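# Close the black box by joining and pressing its halves

## Task

Bring the two halves of the black box together so they fit, push them until the box is shut, then finish with neither hand in contact with the box.

## Robot and tools

Robot: two arms, left_arm and right_arm, each ending in a sixteen-motor four-digit hand (index, middle, ring, thumb). right_arm has a right hand and left_arm a mirrored left hand. Calibrated bases in the scene frame: left_arm at (-0.037, +0.284, 0) m, right_arm at (+0.030, -0.277, 0) m, both turned only slightly about z. A camera stand is fixed to the floor behind the arms. Loose objects may occasionally get nudged by outside forces.

Scene frame: origin at table-top height, halfway between the nominal bases. +z is up, +x points out across the table, and left_arm is on the +y side. Image left and right do not match arm names. Reported end_effector_position (metres) and end_effector_quat_wxyz use this frame and can be off by a few centimetres.

Hand point axes (right hand): +z runs along straight fingers toward the tips, +y points out of the palm face, and +x runs across the palm away from the thumb. On the left hand +x points toward the thumb instead. The palm face sits at y = -0.062 m. Straight fingertips reach about 0.139 m beyond the knuckles, which are at z = -0.017 m. A rigid mast at the wrist on the palm side (x +0.05 to +0.10, z -0.16 to -0.11, up to y = +0.06 m; x sign flipped for the left hand) can strike things. Fingertips carry rubber caps; everything else is hard plastic.

execute_actions(actions, cameras): actions is a list of actions. Each action is a list of 1 to 15 rows, each row one 1/30 s control step; a short action repeats its final row until 15 steps are done, so every action lasts 0.5 s. Each row is a single list of 48 numbers in [-1, 1] covering both arms, even if only one moves: left_arm dx, dy, dz, rx, ry, rz; then 16 left hand motor numbers; left current_limit, speed; then the same 24 for the right arm and hand.

Arm numbers (dx..rz) are offsets, not poses: they give the target relative to that arm's Hand target at the start of the action, expressed along the Hand target's own axes. Every row in an action is measured from that same starting target, not from the row before. A new action starts from the updated Hand target, so sending an offset again moves further. Scale: 1.0 equals 0.6 m for dx, dy, dz and 180 degrees for rotation; rx, ry, rz form a single rotation vector. Commanded orientation is limited to within 40 degrees of the measured one each step. The hand often stops short of the target; an all-zero action re-requests it, and any remaining gap can be sent as a further offset. Tiny moves may not start. The arm sags under load, so command a little higher. Near the first joint's axis a small move can swing the whole arm. To stop pushing on something, set the target back beyond the current hand point.

Hand numbers are absolute goals, not changes. Order for each hand: index_mcp, index_abd, index_pip, index_dip, middle_mcp, middle_abd, middle_pip, middle_dip, ring_mcp, ring_abd, ring_pip, ring_dip, thumb_cmc, thumb_axl, thumb_mcp, thumb_ipl. Each maps linearly between its stops; moving toward -1 bends/curls. Straight values: _mcp +0.75, _abd 0.00, _pip +0.58, _dip +0.70, thumb_cmc +0.71 (thumb flat beside palm; toward -1 swings it in front of the palm), thumb_axl +0.68 (rolls the thumb), thumb_mcp +0.23, thumb_ipl +0.17. A 0 is a real goal; to keep a hand unchanged, echo its hand_goal, hand_current_limit and hand_speed. current_limit maps -1..+1 to 0..550 mA for all motors of that hand (floor 11 mA); speed sets goal travel at (speed+1)/2 of 8.5 rad/s. Starting values: current_limit +0.4, speed -0.6. Settings persist.

cameras: list of names (cam_high, cam_left_wrist, cam_right_wrist, all 504x504), ["all"], or []. Omitted or null gives all images when actions is empty, otherwise none. An unknown name voids the call. A call returns once the robot is still, up to 3 s after its last action.

Results: Hand target per arm (the base for the next offsets), end effector pose, joint positions, velocities (may read "within noise" or be omitted), joint torques (include gravity; joints 3 and 4 wrap at ±28 N m), motor temperatures, and per hand motor: hand_goal, hand_measured (same scale), hand_current_ma (positive pushes toward -1), hand_state (moving, goal, blocked, overload), plus hand_current_limit and hand_speed. A finger presses only while its goal lies beyond the surface it touches.

zoom_image(camera, region): enlarges [x0, y0, x1, y1] pixels (origin top-left, at most 504 each side) of that camera's latest image; only cameras in the newest images. read_manual(section) returns licence texts only. finished_scene(scene=1) ends the scene permanently; the box must stay shut without the robot touching it.

Avoid: dropping the box or releasing it while it moves, anything leaving the table, slams or hard shoves, hard contact with fixed or heavy objects, and any collision or squeeze between the two arms or hands (gripping the other hand's fingers counts). A hand motor at 495 mA or more for 5 s shuts off for 10 s. Arm motors heat when holding loads, stretched out, or pushing at unreachable targets; at 85 °C a MOTOR HOT line appears, at 100 °C that arm drops and faults for 30-60 s. After an arm stop, hand commands are lost until it recovers. Thinking time lets the scene run with the last command held, so keep reasoning short and motions smooth.

Each tool is called after "Call:" in YAML: its name, and indented under it one key for each argument.

## Session

Call:
execute_actions:
  actions: []

Scene clock: 0.00 s.
left_arm: end_effector_position=(+0.3797, +0.4735, +0.3819) hand_goal=(+0.754, +0.000, +0.576, +0.696, +0.754, +0.000, +0.576, +0.696, +0.754, +0.000, +0.576, +0.696, +0.714, +0.678, +0.226, +0.168) hand_measured=(+0.754, +0.000, +0.576, +0.696, +0.754, +0.000, +0.576, +0.696, +0.754, +0.000, +0.576, +0.696, +0.714, +0.678, +0.226, +0.168) hand_current_ma=(+0, +0, +0, +0, +0, +0, +0, +0, +0, +0, +0, +0, +0, +0, +0, +0) hand_state=(goal, goal, goal, goal, goal, goal, goal, goal, goal, goal, goal, goal, goal, goal, goal, goal) hand_current_limit=0.40 hand_speed=-0.60 end_effector_quat_wxyz=(+0.195, -0.225, +0.915, +0.274) | right_arm: end_effector_position=(+0.3738, -0.2775, +0.1124) hand_goal=(+0.754, +0.000, +0.576, +0.696, +0.754, +0.000, +0.576, +0.696, +0.754, +0.000, +0.576, +0.696, +0.714, +0.678, +0.226, +0.168) hand_measured=(+0.754, +0.000, +0.576, +0.696, +0.754, +0.000, +0.576, +0.696, +0.754, +0.000, +0.576, +0.696, +0.714, +0.678, +0.226, +0.168) hand_current_ma=(+0, +0, +0, +0, +0, +0, +0, +0, +0, +0, +0, +0, +0, +0, +0, +0) hand_state=(goal, goal, goal, goal, goal, goal, goal, goal, goal, goal, goal, goal, goal, goal, goal, goal) hand_current_limit=0.40 hand_speed=-0.60 end_effector_quat_wxyz=(-0.206, +0.960, +0.161, +0.101)
Joint positions: left_arm=[0.123 1.43 1.553 -1.354 -0.607 -1.875] | right_arm=[0.042 1.184 0.839 -1.077 -0.44 1.287]
Joint velocities: within noise
Joint torques (N m): no reading
Motor temperatures (°C): left_arm=[24 24 21 24 22 21] | right_arm=[24 22 22 22 23 24]
Heat: left arm: hottest waist 24 °C; right arm: hottest waist 24 °C.
Hand target: left_arm +0.3828, +0.4738, +0.3929; +0.208, -0.228, +0.911, +0.271 | right_arm +0.3860, -0.2772, +0.1262; -0.204, +0.958, +0.165, +0.118

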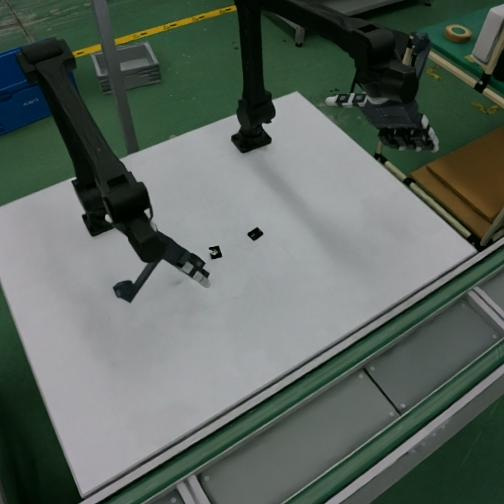

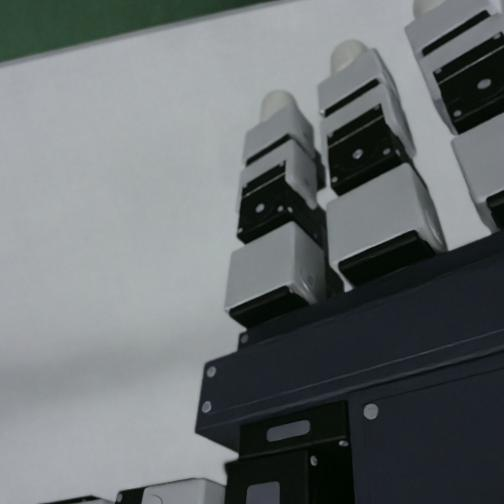

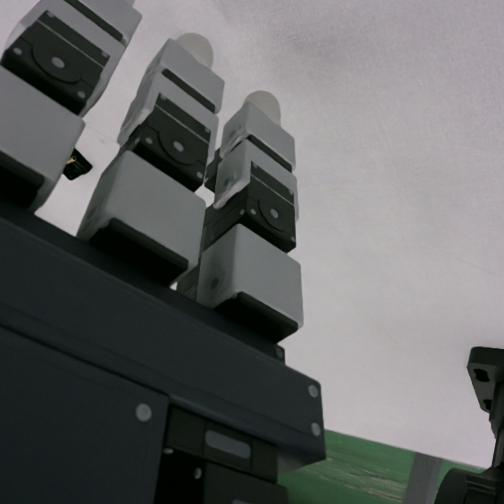

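Call:
zoom_image:
  camera: "cam_high"
  region: [190, 210, 290, 290]

Call:
zoom_image:
  camera: "cam_high"
  region: [200, 220, 270, 270]

Scaled by 5.040.

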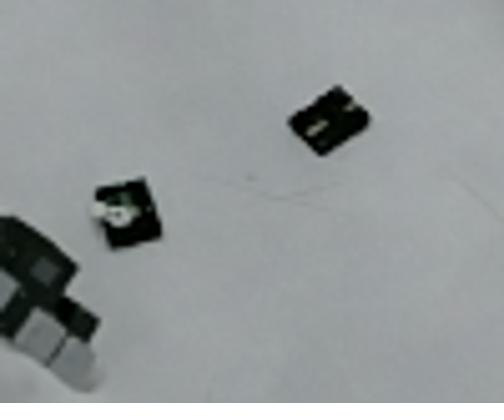

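Scaled by 7.200.

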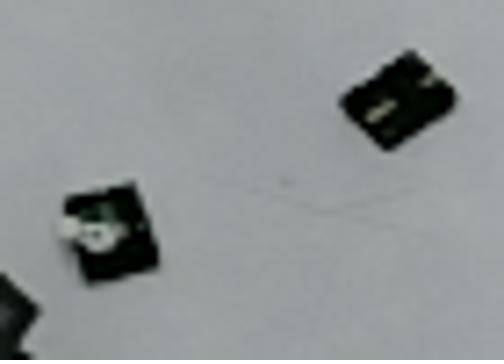

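Call:
zoom_image:
  camera: "cam_right_wrist"
  region: [50, 140, 110, 200]

Scaled by 8.400.

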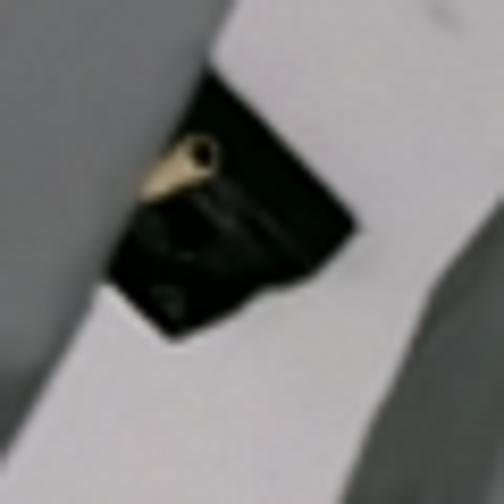

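Call:
execute_actions:
  actions:
    - [[0,0,0,0,0,0,0.754,0,0.576,0.696,0.754,0,0.576,0.696,0.754,0,0.576,0.696,0.714,0.678,0.226,0.168,0.4,-0.6,0.0293,-0.0352,-0.089,0,0,0,1,0,0.576,0.696,1,0,0.576,0.696,1,0,0.576,0.696,0.714,0.678,0.226,0.168,0.4,-0.6]]
    - [[0,0,0,0,0,0,0.754,0,0.576,0.696,0.754,0,0.576,0.696,0.754,0,0.576,0.696,0.714,0.678,0.226,0.168,0.4,-0.6,0.0468,-0.101,0.0554,0,0,0,1,0,0.576,0.696,1,0,0.576,0.696,1,0,0.576,0.696,0.714,0.678,0.226,0.168,0.4,-0.6]]
    - [[0,0,0,0,0,0,0.754,0,0.576,0.696,0.754,0,0.576,0.696,0.754,0,0.576,0.696,0.714,0.678,0.226,0.168,0.4,-0.6,0.0468,-0.101,0.0554,0,0,0,1,0,0.576,0.696,1,0,0.576,0.696,1,0,0.576,0.696,0.714,0.678,0.226,0.168,0.4,-0.6]]
    - [[0,0,0,0,0,0,0.754,0,0.576,0.696,0.754,0,0.576,0.696,0.754,0,0.576,0.696,0.714,0.678,0.226,0.168,0.4,-0.6,0.0468,-0.101,0.0554,-0.111,0.034,-0.046,1,0,0.576,0.696,1,0,0.576,0.696,1,0,0.576,0.696,0.714,0.678,0.226,0.168,0.4,-0.6]]
    - [[0,0,0,0,0,0,0.754,0,0.576,0.696,0.754,0,0.576,0.696,0.754,0,0.576,0.696,0.714,0.678,0.226,0.168,0.4,-0.6,0,0,0,-0.111,0.034,-0.046,1,0,0.576,0.696,1,0,0.576,0.696,1,0,0.576,0.696,0.714,0.678,0.226,0.168,0.4,-0.6]]
  cameras: ["all"]

Scene clock: 74.80 s.
left_arm: end_effector_position=(+0.3797, +0.4735, +0.3819) hand_goal=(+0.754, +0.000, +0.576, +0.696, +0.754, +0.000, +0.576, +0.696, +0.754, +0.000, +0.576, +0.696, +0.714, +0.678, +0.226, +0.168) hand_measured=(+0.754, +0.000, +0.576, +0.696, +0.754, +0.000, +0.576, +0.696, +0.754, +0.000, +0.576, +0.696, +0.714, +0.678, +0.224, +0.168) hand_current_ma=(+0, +0, +0, +0, +0, +0, +0, +0, +0, +0, +0, +0, +0, +0, +0, +0) hand_state=(goal, goal, goal, goal, goal, goal, goal, goal, goal, goal, goal, goal, goal, goal, goal, goal) hand_current_limit=0.40 hand_speed=-0.60 end_effector_quat_wxyz=(+0.195, -0.225, +0.915, +0.274) | right_arm: end_effector_position=(+0.4050, -0.0605, +0.1771) hand_goal=(+1.000, +0.000, +0.576, +0.696, +1.000, +0.000, +0.576, +0.696, +1.000, +0.000, +0.576, +0.696, +0.714, +0.678, +0.226, +0.168) hand_measured=(+0.998, +0.000, +0.576, +0.696, +0.998, +0.000, +0.576, +0.696, +1.000, +0.000, +0.576, +0.696, +0.716, +0.678, +0.224, +0.168) hand_current_ma=(+0, +0, +0, +0, +0, +0, +0, +0, +0, +0, +0, +0, +0, +0, -1, +0) hand_state=(goal, goal, goal, goal, goal, goal, goal, goal, goal, goal, goal, goal, goal, goal, goal, goal) hand_current_limit=0.40 hand_speed=-0.60 end_effector_quat_wxyz=(+0.146, +0.919, +0.238, +0.278)
Joint positions: left_arm=[0.123 1.43 1.553 -1.354 -0.607 -1.875] | right_arm=[0.921 1.445 1.036 -0.851 0.568 1.866]
Joint torques (N m): left_arm=[-0.21 -13.27 11 0.72 -0.51 0.04] | right_arm=[-1.67 -11.63 9.13 1.13 0.85 0.02]
Motor temperatures (°C): left_arm=[24 26 26 24 22 21] | right_arm=[24 23 30 22 23 24]
Heat: left arm: hottest shoulder 26 °C; right arm: hottest elbow 30 °C.
Hand target: left_arm +0.3828, +0.4738, +0.3929; +0.208, -0.228, +0.911, +0.271 | right_arm +0.4130, -0.0549, +0.1861; +0.137, +0.919, +0.226, +0.294
Off the commanded pose: left_arm 0.011 m, 2 deg | right_arm 0.013 m, 3 deg.

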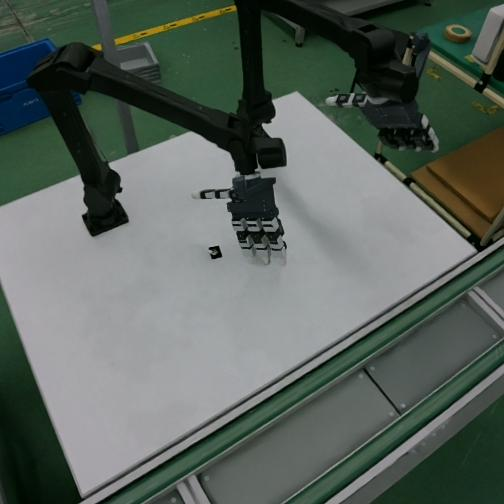

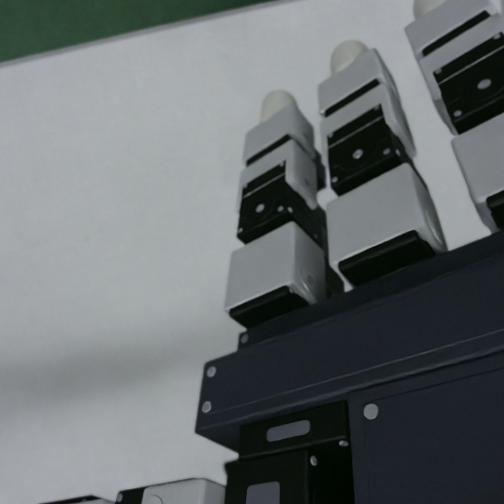

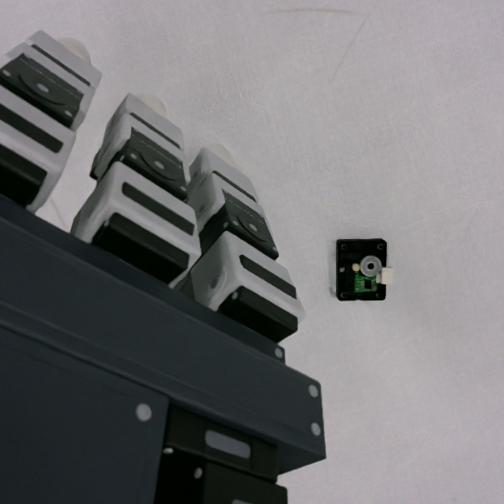

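Call:
zoom_image:
  camera: "cam_right_wrist"
  region: [325, 230, 405, 310]

Scaled by 6.300.

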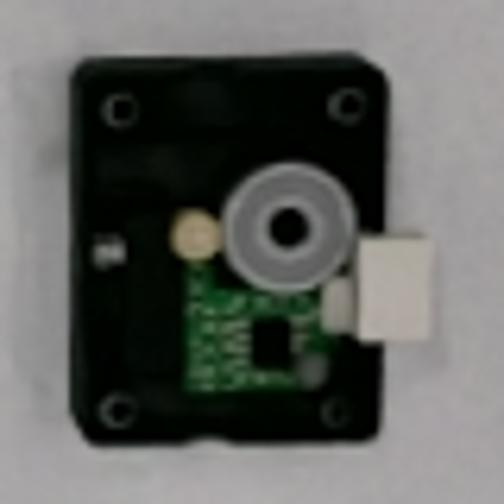

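Call:
execute_actions:
  actions:
    - [[0,0,0,0,0,0,0.754,0,0.576,0.696,0.754,0,0.576,0.696,0.754,0,0.576,0.696,0.714,0.678,0.226,0.168,0.4,-0.6,0.0537,-0.0935,-0.0129,0,0,0,1,0,0.576,0.696,1,0,0.576,0.696,1,0,0.576,0.696,0.714,0.678,0.226,0.168,0.4,-0.6]]
    - [[0,0,0,0,0,0,0.754,0,0.576,0.696,0.754,0,0.576,0.696,0.754,0,0.576,0.696,0.714,0.678,0.226,0.168,0.4,-0.6,0.0537,-0.0935,-0.0129,0,0,0,1,0,0.576,0.696,1,0,0.576,0.696,1,0,0.576,0.696,0.714,0.678,0.226,0.168,0.4,-0.6]]
  cameras: ["cam_right_wrist","cam_high"]

Scene clock: 86.00 s.
left_arm: end_effector_position=(+0.3797, +0.4735, +0.3819) hand_goal=(+0.754, +0.000, +0.576, +0.696, +0.754, +0.000, +0.576, +0.696, +0.754, +0.000, +0.576, +0.696, +0.714, +0.678, +0.226, +0.168) hand_measured=(+0.754, +0.000, +0.576, +0.696, +0.754, +0.000, +0.576, +0.696, +0.754, +0.000, +0.576, +0.696, +0.714, +0.678, +0.224, +0.168) hand_current_ma=(+0, +0, +0, +0, +0, +0, +0, +0, +0, +0, +0, +0, +0, +0, +0, +0) hand_state=(goal, goal, goal, goal, goal, goal, goal, goal, goal, goal, goal, goal, goal, goal, goal, goal) hand_current_limit=0.40 hand_speed=-0.60 end_effector_quat_wxyz=(+0.195, -0.225, +0.915, +0.274) | right_arm: end_effector_position=(+0.4011, +0.0597, +0.1682) hand_goal=(+1.000, +0.000, +0.576, +0.696, +1.000, +0.000, +0.576, +0.696, +1.000, +0.000, +0.576, +0.696, +0.714, +0.678, +0.226, +0.168) hand_measured=(+0.996, +0.000, +0.572, +0.692, +1.000, +0.000, +0.576, +0.696, +1.000, +0.000, +0.576, +0.696, +0.718, +0.678, +0.224, +0.168) hand_current_ma=(-2, +0, -2, -1, +0, +0, +0, +0, +0, +0, +0, +0, +1, +0, -1, +0) hand_state=(goal, goal, goal, goal, goal, goal, goal, goal, goal, goal, goal, goal, goal, goal, goal, goal) hand_current_limit=0.40 hand_speed=-0.60 end_effector_quat_wxyz=(+0.154, +0.917, +0.244, +0.277)
Joint positions: left_arm=[0.123 1.43 1.553 -1.354 -0.607 -1.875] | right_arm=[1.077 1.715 1.335 -0.991 0.617 2.038]
Joint torques (N m): left_arm=[-0.09 -13.27 10.99 0.72 -0.51 0.03] | right_arm=[-1.49 -14.86 12.07 -0.08 0.76 0.07]
Heat: left arm: hottest shoulder 26 °C; right arm: hottest elbow 30 °C.
Hand target: left_arm +0.3828, +0.4738, +0.3929; +0.208, -0.228, +0.911, +0.271 | right_arm +0.4131, +0.0753, +0.1860; +0.137, +0.919, +0.226, +0.294
Off the commanded pose: left_arm 0.011 m, 2 deg | right_arm 0.027 m, 3 deg.
Images, in order (width x height): cam_high 504x504, cam_right_wrist 504x504.

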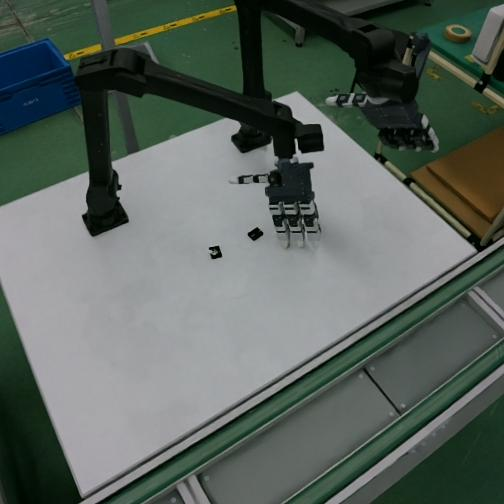

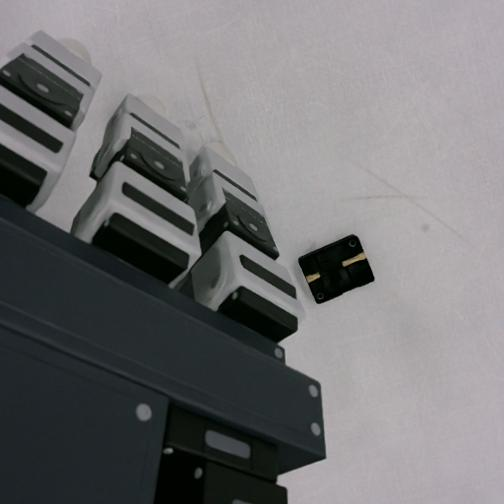

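Call:
zoom_image:
  camera: "cam_right_wrist"
  region: [295, 225, 385, 315]

Scaled by 5.600.

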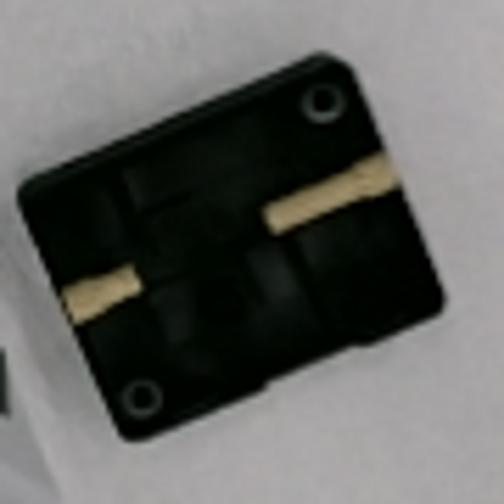

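Call:
execute_actions:
  actions:
    - [[0,0,0,0.0655,-0.0072,0.153,0.89,0.14,0.577,0.696,0.89,-0.14,0.577,0.696,1,0,-1,0,0.714,0.678,0.226,0.168,0.4,-0.6,-0.1415,0.1528,-0.0113,0,0,0,1,0,0.576,0.696,1,0,0.576,0.696,1,0,0.576,0.696,0.714,0.678,0.226,0.168,0.4,-0.6]]
    - [[0,0,0,0.0655,-0.0072,0.153,0.89,0.14,0.577,0.696,0.89,-0.14,0.577,0.696,1,0,-1,0,0.714,0.678,0.226,0.168,0.4,-0.6,-0.1415,0.1528,-0.0113,0,0,0,1,0,0.576,0.696,1,0,0.576,0.696,1,0,0.576,0.696,0.714,0.678,0.226,0.168,0.4,-0.6]]
    - [[0,0,0,0.0655,-0.0072,0.153,0.89,0.14,0.577,0.696,0.89,-0.14,0.577,0.696,1,0,-1,0,0.714,0.678,0.226,0.168,0.4,-0.6,-0.1415,0.1528,-0.0113,0,0,0,1,0,0.576,0.696,1,0,0.576,0.696,1,0,0.576,0.696,0.714,0.678,0.226,0.168,0.4,-0.6]]
    - [[0,0,0,0.0655,-0.0072,0.153,0.89,0.14,0.577,0.696,0.89,-0.14,0.577,0.696,1,0,-1,0,0.714,0.678,0.226,0.168,0.4,-0.6,0,0,0,0.0609,-0.0348,0.1454,1,0,0.576,0.696,1,0,0.576,0.696,1,0,0.576,0.696,0.714,0.678,0.226,0.168,0.4,-0.6]]
    - [[0,0,0,0,0,0,0.89,0.14,0.577,0.696,0.89,-0.14,0.577,0.696,1,0,-1,0,0.714,0.678,0.226,0.168,0.4,-0.6,0,0,0,0.0609,-0.0348,0.1454,1,0,0.576,0.696,1,0,0.576,0.696,1,0,0.576,0.696,0.714,0.678,0.226,0.168,0.4,-0.6]]
  cameras: ["all"]

Scene clock: 251.00 s.
left_arm: end_effector_position=(+0.3765, +0.4665, +0.3680) hand_goal=(+0.890, +0.140, +0.578, +0.696, +0.890, -0.140, +0.578, +0.696, +1.000, +0.000, -1.000, +0.000, +0.714, +0.678, +0.226, +0.168) hand_measured=(+0.890, +0.138, +0.576, +0.696, +0.890, -0.136, +0.576, +0.696, +1.000, +0.000, -0.994, +0.002, +0.716, +0.678, +0.224, +0.168) hand_current_ma=(+0, +0, +0, +0, +0, +0, +0, +0, +0, +0, +1, +0, +0, +0, +0, +0) hand_state=(goal, goal, goal, goal, goal, goal, goal, goal, goal, goal, goal, goal, goal, goal, goal, goal) hand_current_limit=0.40 hand_speed=-0.60 end_effector_quat_wxyz=(+0.026, +0.690, +0.721, +0.062) | right_arm: end_effector_position=(+0.2901, -0.2863, +0.1586) hand_goal=(+1.000, +0.000, +0.576, +0.696, +1.000, +0.000, +0.576, +0.696, +1.000, +0.000, +0.576, +0.696, +0.714, +0.678, +0.226, +0.168) hand_measured=(+0.996, +0.000, +0.576, +0.694, +0.996, +0.000, +0.576, +0.696, +0.996, +0.000, +0.576, +0.696, +0.714, +0.678, +0.222, +0.168) hand_current_ma=(-1, +0, +0, +0, -2, +0, +0, +0, -1, +0, +0, +0, +0, +0, -1, +0) hand_state=(goal, goal, goal, goal, goal, goal, goal, goal, goal, goal, goal, goal, goal, goal, goal, goal) hand_current_limit=0.40 hand_speed=-0.60 end_effector_quat_wxyz=(-0.145, +0.964, -0.158, +0.155)
Joint positions: left_arm=[0.497 1.235 1.476 -1.678 0.004 0.4] | right_arm=[0.109 0.892 0.763 -1.063 -0.203 2.017]
Joint torques (N m): left_arm=[0.62 -8.59 13.81 0.08 0.15 0.09] | right_arm=[-1.55 -3.66 13.15 0.31 -0.38 0.11]
Motor temperatures (°C): left_arm=[23 27 29 24 23 21] | right_arm=[24 24 38 22 24 24]
Heat: left arm: hottest elbow 29 °C; right arm: hottest elbow 38 °C.
Hand target: left_arm +0.3829, +0.4736, +0.3929; +0.000, +0.692, +0.722, +0.000 | right_arm +0.3078, -0.2850, +0.1860; -0.153, +0.958, -0.165, +0.179
Off the commanded pose: left_arm 0.027 m, 8 deg | right_arm 0.033 m, 3 deg.
joint sent to its limit (left arm) — joint 4 (wrist pitch), lower limit. The joint targets are off in orientation, not in position.

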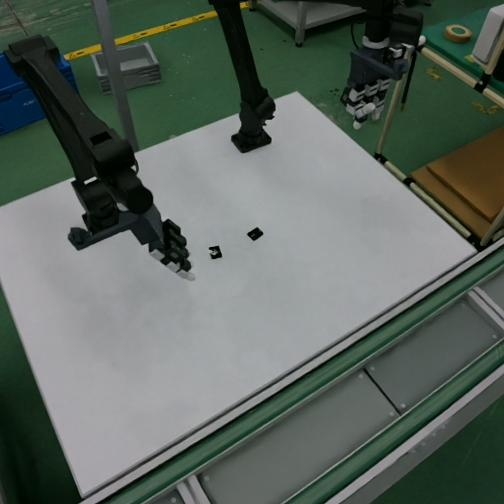

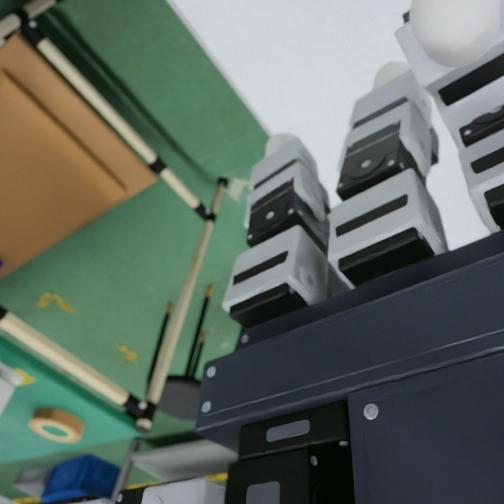

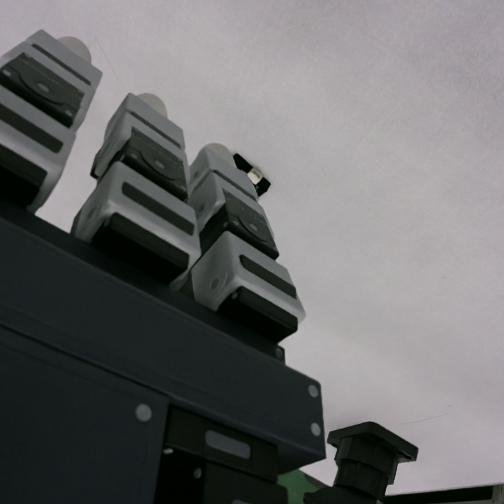

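Call:
execute_actions:
  actions:
    - [[-0.1617,0.0057,0.0804,0,0,0,0.89,0.14,0.577,0.696,0.89,-0.14,0.577,0.696,1,0,-1,0,0.714,0.678,0.226,0.168,0.4,-0.6,0.103,-0.0437,-0.005,0,0,0,1,0,0.576,0.696,1,0,0.576,0.696,1,0,0.576,0.696,0.714,0.678,0.226,0.168,0.4,-0.6]]
    - [[-0.1617,0.0057,0.0804,0,0,0,0.89,0.14,0.577,0.696,0.89,-0.14,0.577,0.696,1,0,-1,0,0.714,0.678,0.226,0.168,0.4,-0.6,0,0,0,0,0,0,1,0,0.576,0.696,1,0,0.576,0.696,1,0,0.576,0.696,0.714,0.678,0.226,0.168,0.4,-0.6]]
    - [[-0.1617,0.0057,0.0804,0,0,0,0.89,0.14,0.577,0.696,0.89,-0.14,0.577,0.696,1,0,-1,0,0.714,0.678,0.226,0.168,0.4,-0.6,0,0,0,0,0,0,1,0,0.576,0.696,1,0,0.576,0.696,1,0,0.576,0.696,0.714,0.678,0.226,0.168,0.4,-0.6]]
    - [[-0.1617,0.0057,0.0804,0,0,0,0.89,0.14,0.577,0.696,0.89,-0.14,0.577,0.696,1,0,-1,0,0.714,0.678,0.226,0.168,0.4,-0.6,0,0,0,0,0,0,1,0,0.576,0.696,1,0,0.576,0.696,1,0,0.576,0.696,0.714,0.678,0.226,0.168,0.4,-0.6]]
  cameras: ["all"]

Scene clock: 260.27 s.
left_arm: end_effector_position=(+0.4053, +0.0852, +0.1901) hand_goal=(+0.890, +0.140, +0.578, +0.696, +0.890, -0.140, +0.578, +0.696, +1.000, +0.000, -1.000, +0.000, +0.714, +0.678, +0.226, +0.168) hand_measured=(+0.888, +0.140, +0.576, +0.696, +0.888, -0.138, +0.576, +0.696, +1.000, +0.000, -0.994, +0.002, +0.716, +0.678, +0.222, +0.168) hand_current_ma=(+0, +0, +0, +0, +0, +0, +0, +0, +0, +0, +1, +0, +0, +0, +0, +0) hand_state=(goal, goal, goal, goal, goal, goal, goal, goal, goal, goal, goal, goal, goal, goal, goal, goal) hand_current_limit=0.40 hand_speed=-0.60 end_effector_quat_wxyz=(-0.014, +0.699, +0.715, -0.005) | right_arm: end_effector_position=(+0.3475, -0.2851, +0.1875) hand_goal=(+1.000, +0.000, +0.576, +0.696, +1.000, +0.000, +0.576, +0.696, +1.000, +0.000, +0.576, +0.696, +0.714, +0.678, +0.226, +0.168) hand_measured=(+0.996, +0.000, +0.576, +0.694, +0.994, +0.000, +0.576, +0.696, +0.996, +0.000, +0.576, +0.696, +0.712, +0.678, +0.222, +0.168) hand_current_ma=(-2, +0, +0, +0, -2, +0, +0, +0, -2, +0, +0, +0, +0, +0, -1, +0) hand_state=(goal, goal, goal, goal, goal, goal, goal, goal, goal, goal, goal, goal, goal, goal, goal, goal) hand_current_limit=0.40 hand_speed=-0.60 end_effector_quat_wxyz=(-0.145, +0.964, -0.165, +0.152)
Joint positions: left_arm=[-0.504 1.479 1.283 -1.405 0.003 -0.58] | right_arm=[0.095 1.06 0.94 -1.078 -0.207 2.018]
Joint torques (N m): left_arm=[0.56 -13.04 9.48 0.36 -0.04 -0.16] | right_arm=[-1.44 -6.12 13.42 0.29 -0.38 0.01]
Heat: left arm: hottest elbow 30 °C; right arm: hottest elbow 38 °C.
Hand target: left_arm +0.4132, +0.0864, +0.2003; +0.000, +0.692, +0.722, +0.000 | right_arm +0.3680, -0.2851, +0.2160; -0.153, +0.958, -0.165, +0.179
Off the commanded pose: left_arm 0.013 m, 2 deg | right_arm 0.035 m, 3 deg.

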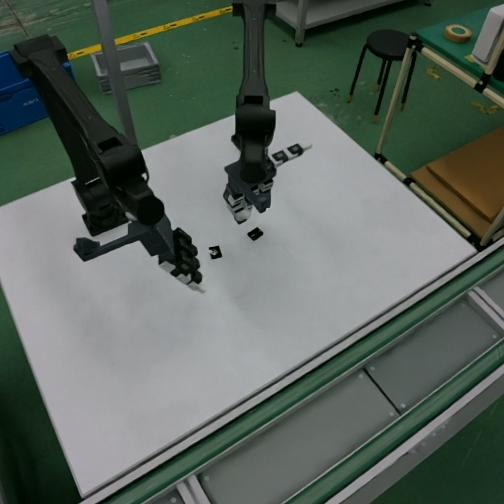

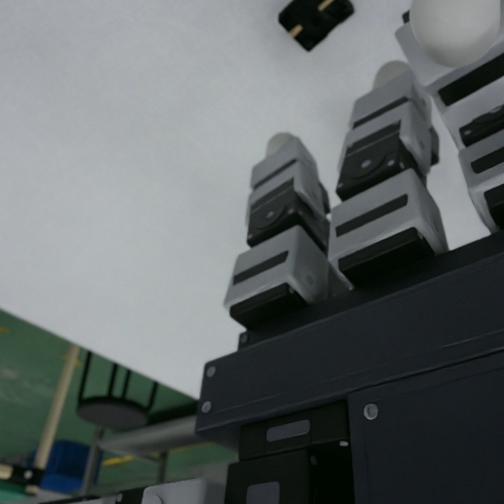

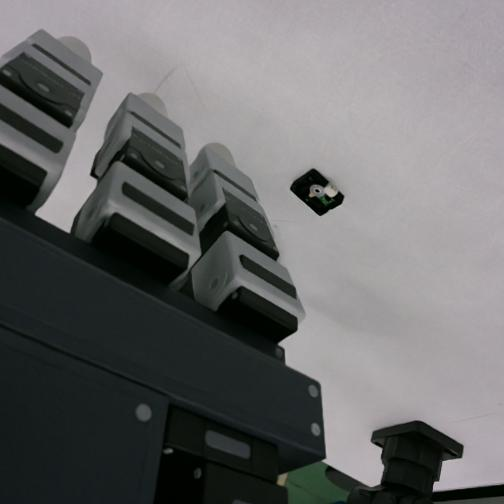

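Call:
zoom_image:
  camera: "cam_left_wrist"
  region: [270, 0, 365, 60]

Call:
zoom_image:
  camera: "cam_right_wrist"
  region: [285, 160, 355, 225]

Scaled by 5.305.

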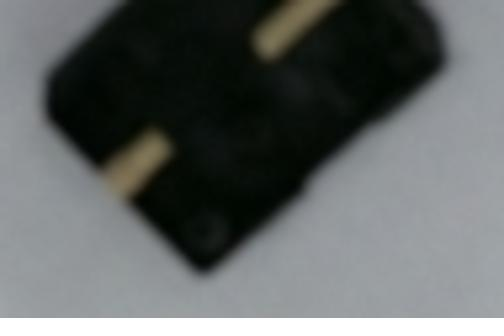

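Scaled by 7.200.

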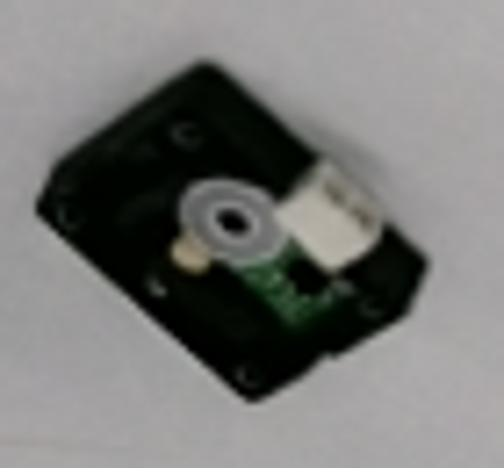

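Call:
execute_actions:
  actions:
    - [[0,-0.0815,0,0,0,0,0.274,0.14,0.577,0.696,0.274,-0.14,0.577,0.696,1,0,-1,0,0.714,0.678,0.226,0.168,0.4,-0.6,0.147,-0.0433,0.0657,0,0,0,1,0,0.576,0.696,1,0,0.576,0.696,1,0,0.576,0.696,0.714,0.678,0.226,0.168,0.4,-0.6]]
    - [[0,-0.0815,0.087,-0.0556,0,-0.014,0.274,0.14,0.577,0.696,0.274,-0.14,0.577,0.696,1,0,-1,0,0.714,0.678,0.226,0.168,0.4,-0.6,0,0,0,0,0,0,1,0,0.576,0.696,1,0,0.576,0.696,1,0,0.576,0.696,0.714,0.678,0.226,0.168,0.4,-0.6]]
    - [[0,0,0,0,0,0,0.274,0.14,0.577,0.696,0.274,-0.14,0.577,0.696,1,0,-1,0,0.714,0.678,0.226,0.168,0.4,-0.6,0,0,0,0,0,0,1,0,0.576,0.696,1,0,0.576,0.696,1,0,0.576,0.696,0.714,0.678,0.226,0.168,0.4,-0.6]]
  cameras: ["all"]

Scene clock: 300.63 s.
left_arm: end_effector_position=(+0.3180, +0.0839, +0.1470) hand_goal=(+0.274, +0.140, +0.578, +0.696, +0.274, -0.140, +0.578, +0.696, +1.000, +0.000, -1.000, +0.000, +0.714, +0.678, +0.226, +0.168) hand_measured=(+0.280, +0.140, +0.578, +0.696, +0.278, -0.138, +0.578, +0.696, +0.998, +0.000, -0.994, +0.002, +0.714, +0.678, +0.222, +0.168) hand_current_ma=(+1, +0, +0, +0, +1, +0, +0, +0, +0, +0, +1, +0, +0, +0, -1, +0) hand_state=(goal, goal, goal, goal, goal, goal, goal, goal, goal, goal, goal, goal, goal, goal, goal, goal) hand_current_limit=0.40 hand_speed=-0.60 end_effector_quat_wxyz=(+0.053, +0.674, +0.734, +0.062) | right_arm: end_effector_position=(+0.4435, -0.2840, +0.1868) hand_goal=(+1.000, +0.000, +0.576, +0.696, +1.000, +0.000, +0.576, +0.696, +1.000, +0.000, +0.576, +0.696, +0.714, +0.678, +0.226, +0.168) hand_measured=(+0.994, +0.000, +0.576, +0.694, +0.994, +0.000, +0.576, +0.696, +0.996, +0.000, +0.576, +0.696, +0.712, +0.678, +0.222, +0.168) hand_current_ma=(-2, +0, +0, +0, -2, +0, +0, +0, -2, +0, +0, +0, +0, +0, -1, +0) hand_state=(goal, goal, goal, goal, goal, goal, goal, goal, goal, goal, goal, goal, goal, goal, goal, goal) hand_current_limit=0.40 hand_speed=-0.60 end_effector_quat_wxyz=(-0.145, +0.963, -0.173, +0.147)
Joint positions: left_arm=[-0.707 1.266 0.907 -1.106 -0.126 -0.838] | right_arm=[0.079 1.332 1.158 -1.035 -0.213 2.018]
Joint torques (N m): left_arm=[-1.14 -9.99 7.09 0.73 -0.25 -0.1] | right_arm=[-1.44 -10.64 13.3 0.51 -0.39 -0.11]
Heat: left arm: hottest elbow 29 °C; right arm: hottest elbow 40 °C.
Hand target: left_arm +0.3155, +0.0822, +0.1479; +0.060, +0.673, +0.734, +0.063 | right_arm +0.4680, -0.2853, +0.2158; -0.153, +0.958, -0.165, +0.179
Off the commanded pose: left_arm 0.003 m, 1 deg | right_arm 0.038 m, 4 deg.

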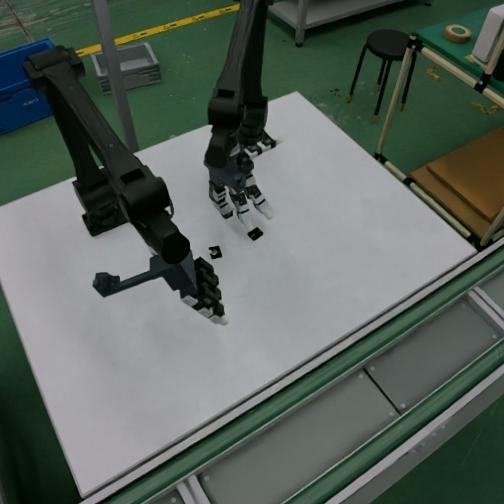

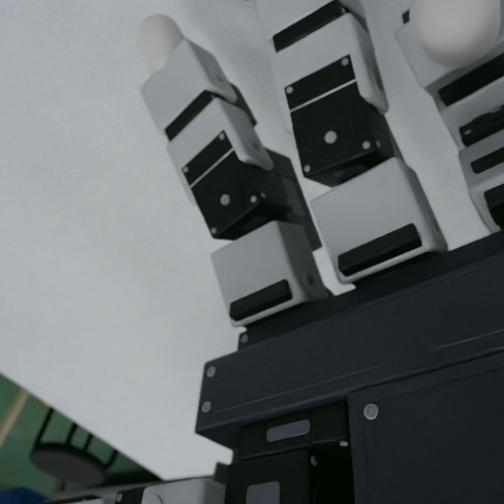

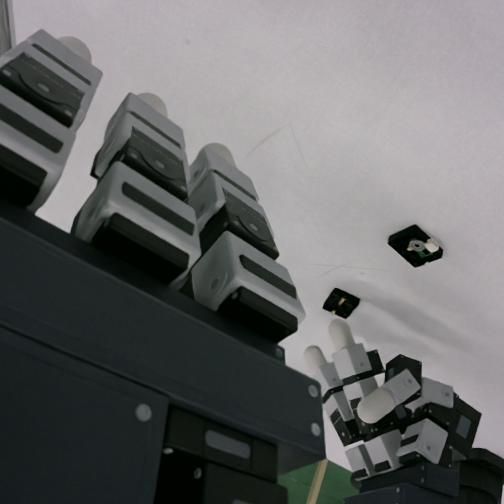

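Call:
zoom_image:
  camera: "cam_right_wrist"
  region: [290, 270, 390, 370]

Scaled by 5.040.

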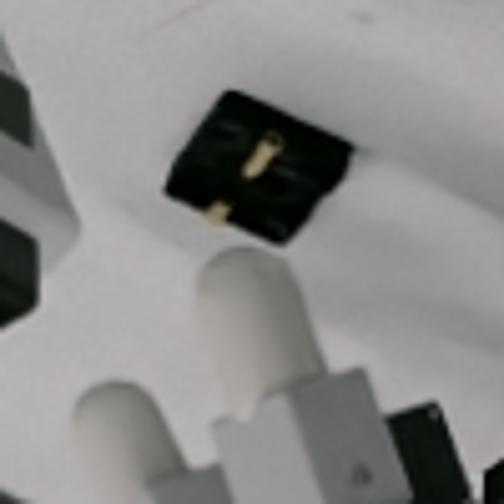

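Call:
execute_actions:
  actions:
    - [[0,-0.0081,0.0493,0,0,0,0.274,0.14,0.577,0.696,0.274,-0.14,0.577,0.696,1,0,-1,0,0.714,0.678,0.226,0.168,0.4,-0.6,0,0,0,0,0,0,1,0,0.576,0.696,1,0,0.576,0.696,1,0,0.576,0.696,0.714,0.678,0.226,0.168,0.4,-0.6]]
  cameras: ["cam_right_wrist"]

Call:
zoom_image:
  camera: "cam_right_wrist"
  region: [290, 260, 390, 360]

Scene clock: 316.80 s.
left_arm: end_effector_position=(+0.3177, +0.0843, +0.1224) hand_goal=(+0.274, +0.140, +0.578, +0.696, +0.274, -0.140, +0.578, +0.696, +1.000, +0.000, -1.000, +0.000, +0.714, +0.678, +0.226, +0.168) hand_measured=(+0.280, +0.140, +0.578, +0.696, +0.278, -0.138, +0.578, +0.696, +0.998, +0.000, -0.994, +0.002, +0.714, +0.678, +0.222, +0.168) hand_current_ma=(+1, +0, +0, +0, +1, +0, +0, +0, +0, +0, +1, +0, +0, +0, -1, +0) hand_state=(goal, goal, goal, goal, goal, goal, goal, goal, goal, goal, goal, goal, goal, goal, goal, goal) hand_current_limit=0.40 hand_speed=-0.60 end_effector_quat_wxyz=(+0.061, +0.673, +0.734, +0.062) | right_arm: end_effector_position=(+0.4435, -0.2840, +0.1868) hand_goal=(+1.000, +0.000, +0.576, +0.696, +1.000, +0.000, +0.576, +0.696, +1.000, +0.000, +0.576, +0.696, +0.714, +0.678, +0.226, +0.168) hand_measured=(+0.994, +0.000, +0.576, +0.694, +0.994, +0.000, +0.576, +0.696, +0.996, +0.000, +0.576, +0.696, +0.712, +0.678, +0.222, +0.168) hand_current_ma=(-2, +0, +0, +0, -2, +0, +0, +0, -2, +0, +0, +0, +0, +0, -1, +0) hand_state=(goal, goal, goal, goal, goal, goal, goal, goal, goal, goal, goal, goal, goal, goal, goal, goal) hand_current_limit=0.40 hand_speed=-0.60 end_effector_quat_wxyz=(-0.145, +0.963, -0.173, +0.147)
Joint positions: left_arm=[-0.707 1.285 0.851 -1.016 -0.126 -0.839] | right_arm=[0.079 1.332 1.158 -1.035 -0.213 2.018]
Joint torques (N m): left_arm=[-0.91 -8.59 7.08 0.81 -0.23 -0.11] | right_arm=[-1.49 -10.58 13.3 0.53 -0.39 -0.11]
Heat: left arm: hottest elbow 28 °C; right arm: hottest elbow 39 °C.
Hand target: left_arm +0.3158, +0.0822, +0.1179; +0.060, +0.673, +0.735, +0.063 | right_arm +0.4680, -0.2853, +0.2158; -0.153, +0.958, -0.165, +0.179
Off the commanded pose: left_arm 0.005 m, 0 deg | right_arm 0.038 m, 4 deg.
Images, in order (width x height): cam_right_wrist 504x504.

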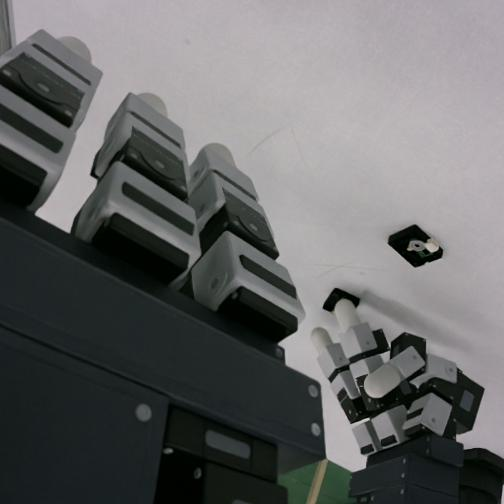

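Scaled by 5.040.

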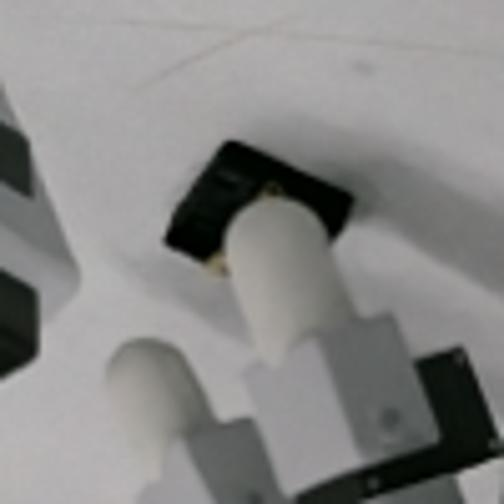

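Call:
execute_actions:
  actions:
    - [[0.0077,-0.0095,0.02,0,0,0,0.274,0.14,0.577,0.696,0.274,-0.14,0.577,0.696,1,0,-1,0,0.714,0.678,0.226,0.168,0.4,-0.6,0,0,0,0,0,0,1,0,0.576,0.696,1,0,0.576,0.696,1,0,0.576,0.696,0.714,0.678,0.226,0.168,0.4,-0.6]]
    - [[0,-0.0013,0.015,0,0,0,0.274,0.14,0.577,0.696,0.274,-0.14,0.577,0.696,1,0,-1,0,0.714,0.678,0.226,0.168,0.4,-0.6,0,0,0,0,0,0,1,0,0.576,0.696,1,0,0.576,0.696,1,0,0.576,0.696,0.714,0.678,0.226,0.168,0.4,-0.6]]
  cameras: ["cam_right_wrist"]

Call:
zoom_image:
  camera: "cam_right_wrist"
  region: [300, 260, 400, 360]

Scene clock: 326.93 s.
left_arm: end_effector_position=(+0.3163, +0.0861, +0.1072) hand_goal=(+0.274, +0.140, +0.578, +0.696, +0.274, -0.140, +0.578, +0.696, +1.000, +0.000, -1.000, +0.000, +0.714, +0.678, +0.226, +0.168) hand_measured=(+0.270, +0.138, +0.574, +0.696, +0.272, -0.142, +0.574, +0.694, +0.998, +0.000, -0.994, +0.002, +0.714, +0.678, +0.222, +0.168) hand_current_ma=(-1, +0, +0, +0, +0, +0, +0, +0, +0, +0, +1, +0, +0, +0, -1, +0) hand_state=(goal, goal, goal, goal, goal, goal, goal, goal, goal, goal, goal, goal, goal, goal, goal, goal) hand_current_limit=0.40 hand_speed=-0.60 end_effector_quat_wxyz=(+0.069, +0.672, +0.734, +0.063) | right_arm: end_effector_position=(+0.4435, -0.2840, +0.1868) hand_goal=(+1.000, +0.000, +0.576, +0.696, +1.000, +0.000, +0.576, +0.696, +1.000, +0.000, +0.576, +0.696, +0.714, +0.678, +0.226, +0.168) hand_measured=(+0.994, +0.000, +0.576, +0.694, +0.994, +0.000, +0.576, +0.696, +0.996, +0.000, +0.576, +0.696, +0.712, +0.678, +0.222, +0.168) hand_current_ma=(-2, +0, +0, +0, -2, +0, +0, +0, -2, +0, +0, +0, +0, +0, -1, +0) hand_state=(goal, goal, goal, goal, goal, goal, goal, goal, goal, goal, goal, goal, goal, goal, goal, goal) hand_current_limit=0.40 hand_speed=-0.60 end_effector_quat_wxyz=(-0.145, +0.963, -0.173, +0.147)
Joint positions: left_arm=[-0.708 1.292 0.808 -0.952 -0.129 -0.839] | right_arm=[0.079 1.332 1.158 -1.035 -0.213 2.018]
Joint torques (N m): left_arm=[-0.56 -7.77 6.34 0.87 -0.14 -0.1] | right_arm=[-1.49 -10.52 13.29 0.51 -0.39 -0.11]
Heat: left arm: hottest elbow 28 °C; right arm: hottest elbow 39 °C.
Hand target: left_arm +0.3129, +0.0863, +0.0962; +0.061, +0.673, +0.735, +0.063 | right_arm +0.4680, -0.2853, +0.2158; -0.153, +0.958, -0.165, +0.179
Off the commanded pose: left_arm 0.011 m, 1 deg | right_arm 0.038 m, 4 deg.
Images, in order (width x height): cam_right_wrist 504x504.

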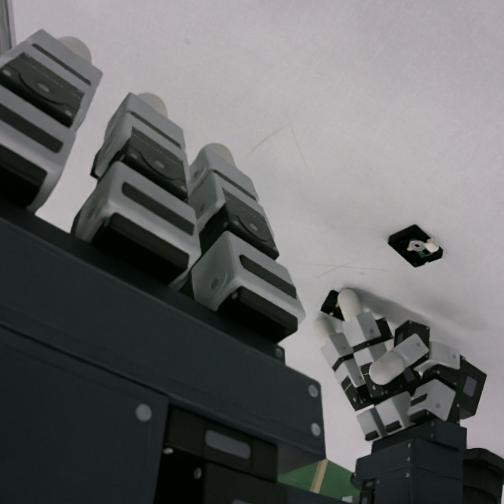

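Scaled by 5.040.

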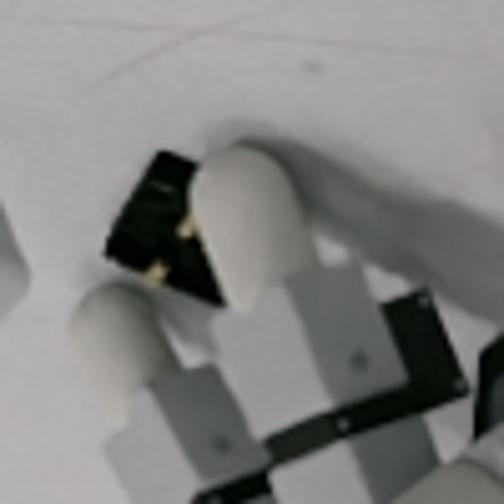

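Call:
execute_actions:
  actions:
    - [[0,-0.0007,0.005,0,0,0,0.274,0.14,0.577,0.696,0.274,-0.14,0.577,0.696,1,0,-1,0,0.714,0.678,0.226,0.168,0.4,-0.6,0,0,0,0,0,0,1,0,0.576,0.696,1,0,0.576,0.696,1,0,0.576,0.696,0.714,0.678,0.226,0.168,0.4,-0.6]]
  cameras: ["cam_right_wrist"]

Call:
zoom_image:
  camera: "cam_right_wrist"
  region: [300, 260, 400, 360]

Scene clock: 334.80 s.
left_arm: end_effector_position=(+0.3160, +0.0862, +0.1065) hand_goal=(+0.274, +0.140, +0.578, +0.696, +0.274, -0.140, +0.578, +0.696, +1.000, +0.000, -1.000, +0.000, +0.714, +0.678, +0.226, +0.168) hand_measured=(+0.268, +0.140, +0.574, +0.696, +0.272, -0.140, +0.574, +0.694, +0.998, +0.000, -0.994, +0.002, +0.714, +0.678, +0.222, +0.168) hand_current_ma=(-1, +0, +0, +0, +0, +0, +0, +0, +0, +0, +1, +0, +0, +0, -1, +0) hand_state=(goal, goal, goal, goal, goal, goal, goal, goal, goal, goal, goal, goal, goal, goal, goal, goal) hand_current_limit=0.40 hand_speed=-0.60 end_effector_quat_wxyz=(+0.069, +0.672, +0.735, +0.063) | right_arm: end_effector_position=(+0.4435, -0.2840, +0.1868) hand_goal=(+1.000, +0.000, +0.576, +0.696, +1.000, +0.000, +0.576, +0.696, +1.000, +0.000, +0.576, +0.696, +0.714, +0.678, +0.226, +0.168) hand_measured=(+0.994, +0.000, +0.576, +0.694, +0.994, +0.000, +0.576, +0.696, +0.996, +0.000, +0.576, +0.696, +0.712, +0.678, +0.222, +0.168) hand_current_ma=(-2, +0, +0, +0, -2, +0, +0, +0, -2, +0, +0, +0, +0, +0, -1, +0) hand_state=(goal, goal, goal, goal, goal, goal, goal, goal, goal, goal, goal, goal, goal, goal, goal, goal) hand_current_limit=0.40 hand_speed=-0.60 end_effector_quat_wxyz=(-0.145, +0.963, -0.173, +0.147)
Joint positions: left_arm=[-0.708 1.292 0.806 -0.949 -0.129 -0.841] | right_arm=[0.079 1.332 1.158 -1.035 -0.213 2.018]
Joint torques (N m): left_arm=[-0.62 -7.41 6.04 1.02 -0.14 -0.07] | right_arm=[-1.44 -10.64 13.29 0.51 -0.39 -0.11]
Heat: left arm: hottest elbow 28 °C; right arm: hottest elbow 39 °C.
Hand target: left_arm +0.3128, +0.0864, +0.0931; +0.060, +0.673, +0.734, +0.063 | right_arm +0.4680, -0.2853, +0.2158; -0.153, +0.958, -0.165, +0.179
Off the commanded pose: left_arm 0.014 m, 1 deg | right_arm 0.038 m, 4 deg.
Images, in order (width x height): cam_right_wrist 504x504.

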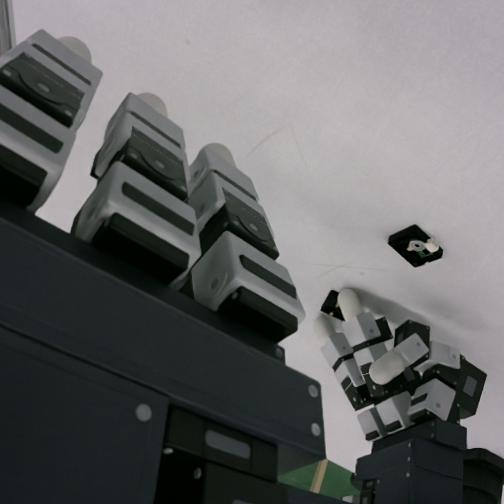

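Scaled by 5.040.

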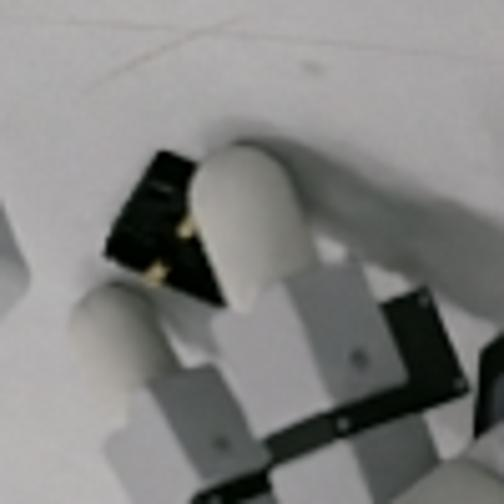

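Call:
execute_actions:
  actions: []
  cameras: ["all"]

Call:
zoom_image:
  camera: "cam_high"
  region: [225, 205, 285, 265]

Call:
zoom_image:
  camera: "cam_right_wrist"
  region: [310, 280, 360, 330]

Scene clock: 344.17 s.
left_arm: end_effector_position=(+0.3160, +0.0862, +0.1065) hand_goal=(+0.274, +0.140, +0.578, +0.696, +0.274, -0.140, +0.578, +0.696, +1.000, +0.000, -1.000, +0.000, +0.714, +0.678, +0.226, +0.168) hand_measured=(+0.268, +0.140, +0.574, +0.696, +0.272, -0.140, +0.574, +0.694, +0.998, +0.000, -0.994, +0.002, +0.714, +0.678, +0.222, +0.168) hand_current_ma=(-1, +0, +0, +0, +0, +0, +0, +0, +0, +0, +1, +0, +0, +0, -1, +0) hand_state=(goal, goal, goal, goal, goal, goal, goal, goal, goal, goal, goal, goal, goal, goal, goal, goal) hand_current_limit=0.40 hand_speed=-0.60 end_effector_quat_wxyz=(+0.069, +0.672, +0.735, +0.063) | right_arm: end_effector_position=(+0.4435, -0.2840, +0.1868) hand_goal=(+1.000, +0.000, +0.576, +0.696, +1.000, +0.000, +0.576, +0.696, +1.000, +0.000, +0.576, +0.696, +0.714, +0.678, +0.226, +0.168) hand_measured=(+0.994, +0.000, +0.576, +0.694, +0.994, +0.000, +0.576, +0.696, +0.996, +0.000, +0.576, +0.696, +0.712, +0.678, +0.222, +0.168) hand_current_ma=(-2, +0, +0, +0, -2, +0, +0, +0, -2, +0, +0, +0, +0, +0, -1, +0) hand_state=(goal, goal, goal, goal, goal, goal, goal, goal, goal, goal, goal, goal, goal, goal, goal, goal) hand_current_limit=0.40 hand_speed=-0.60 end_effector_quat_wxyz=(-0.145, +0.963, -0.173, +0.147)
Joint positions: left_arm=[-0.708 1.292 0.806 -0.949 -0.129 -0.841] | right_arm=[0.079 1.332 1.158 -1.035 -0.213 2.018]
Joint velocities: within noise
Joint torques (N m): left_arm=[-0.62 -7.41 6.06 1.05 -0.14 -0.05] | right_arm=[-1.49 -10.58 13.27 0.5 -0.39 -0.11]
Motor temperatures (°C): left_arm=[23 26 27 24 22 21] | right_arm=[24 24 39 22 24 24]
Heat: left arm: hottest elbow 27 °C; right arm: hottest elbow 39 °C.
Hand target: left_arm +0.3128, +0.0864, +0.0931; +0.060, +0.673, +0.734, +0.063 | right_arm +0.4680, -0.2853, +0.2158; -0.153, +0.958, -0.165, +0.179
Off the commanded pose: left_arm 0.014 m, 1 deg | right_arm 0.038 m, 4 deg.

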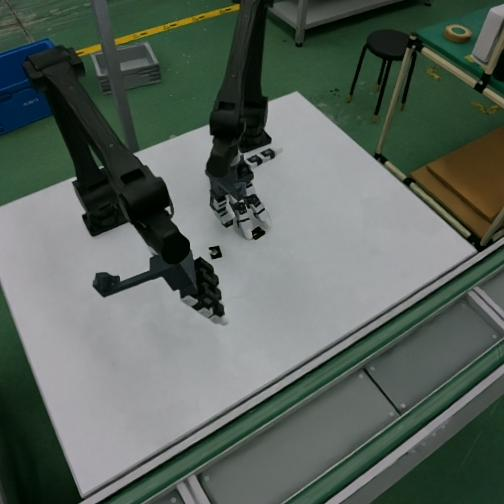

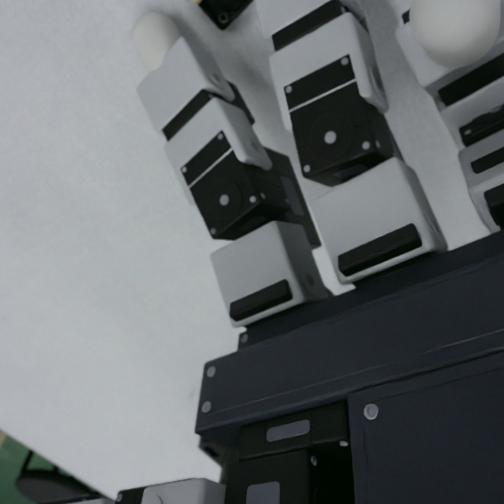

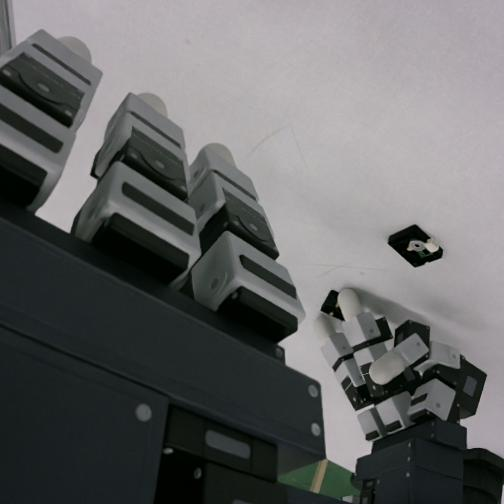

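Scaled by 8.400.

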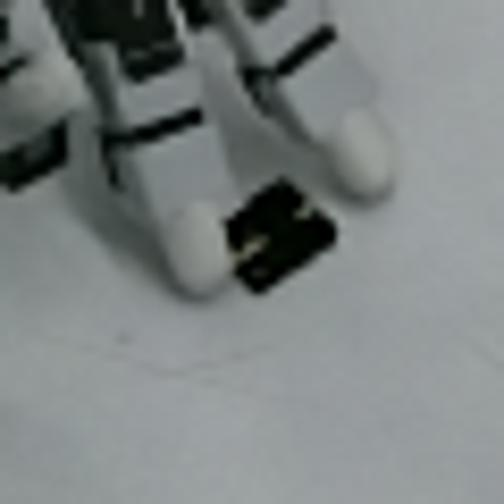

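Scaled by 10.080.

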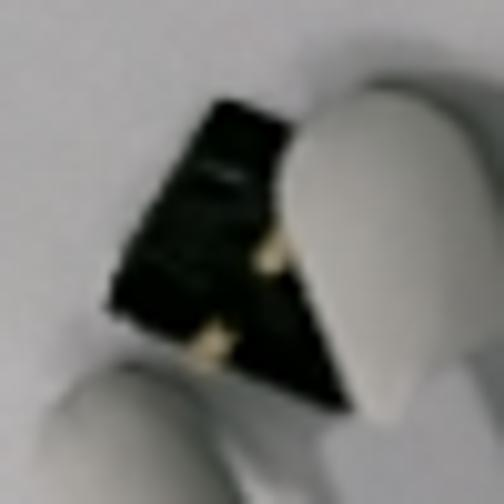

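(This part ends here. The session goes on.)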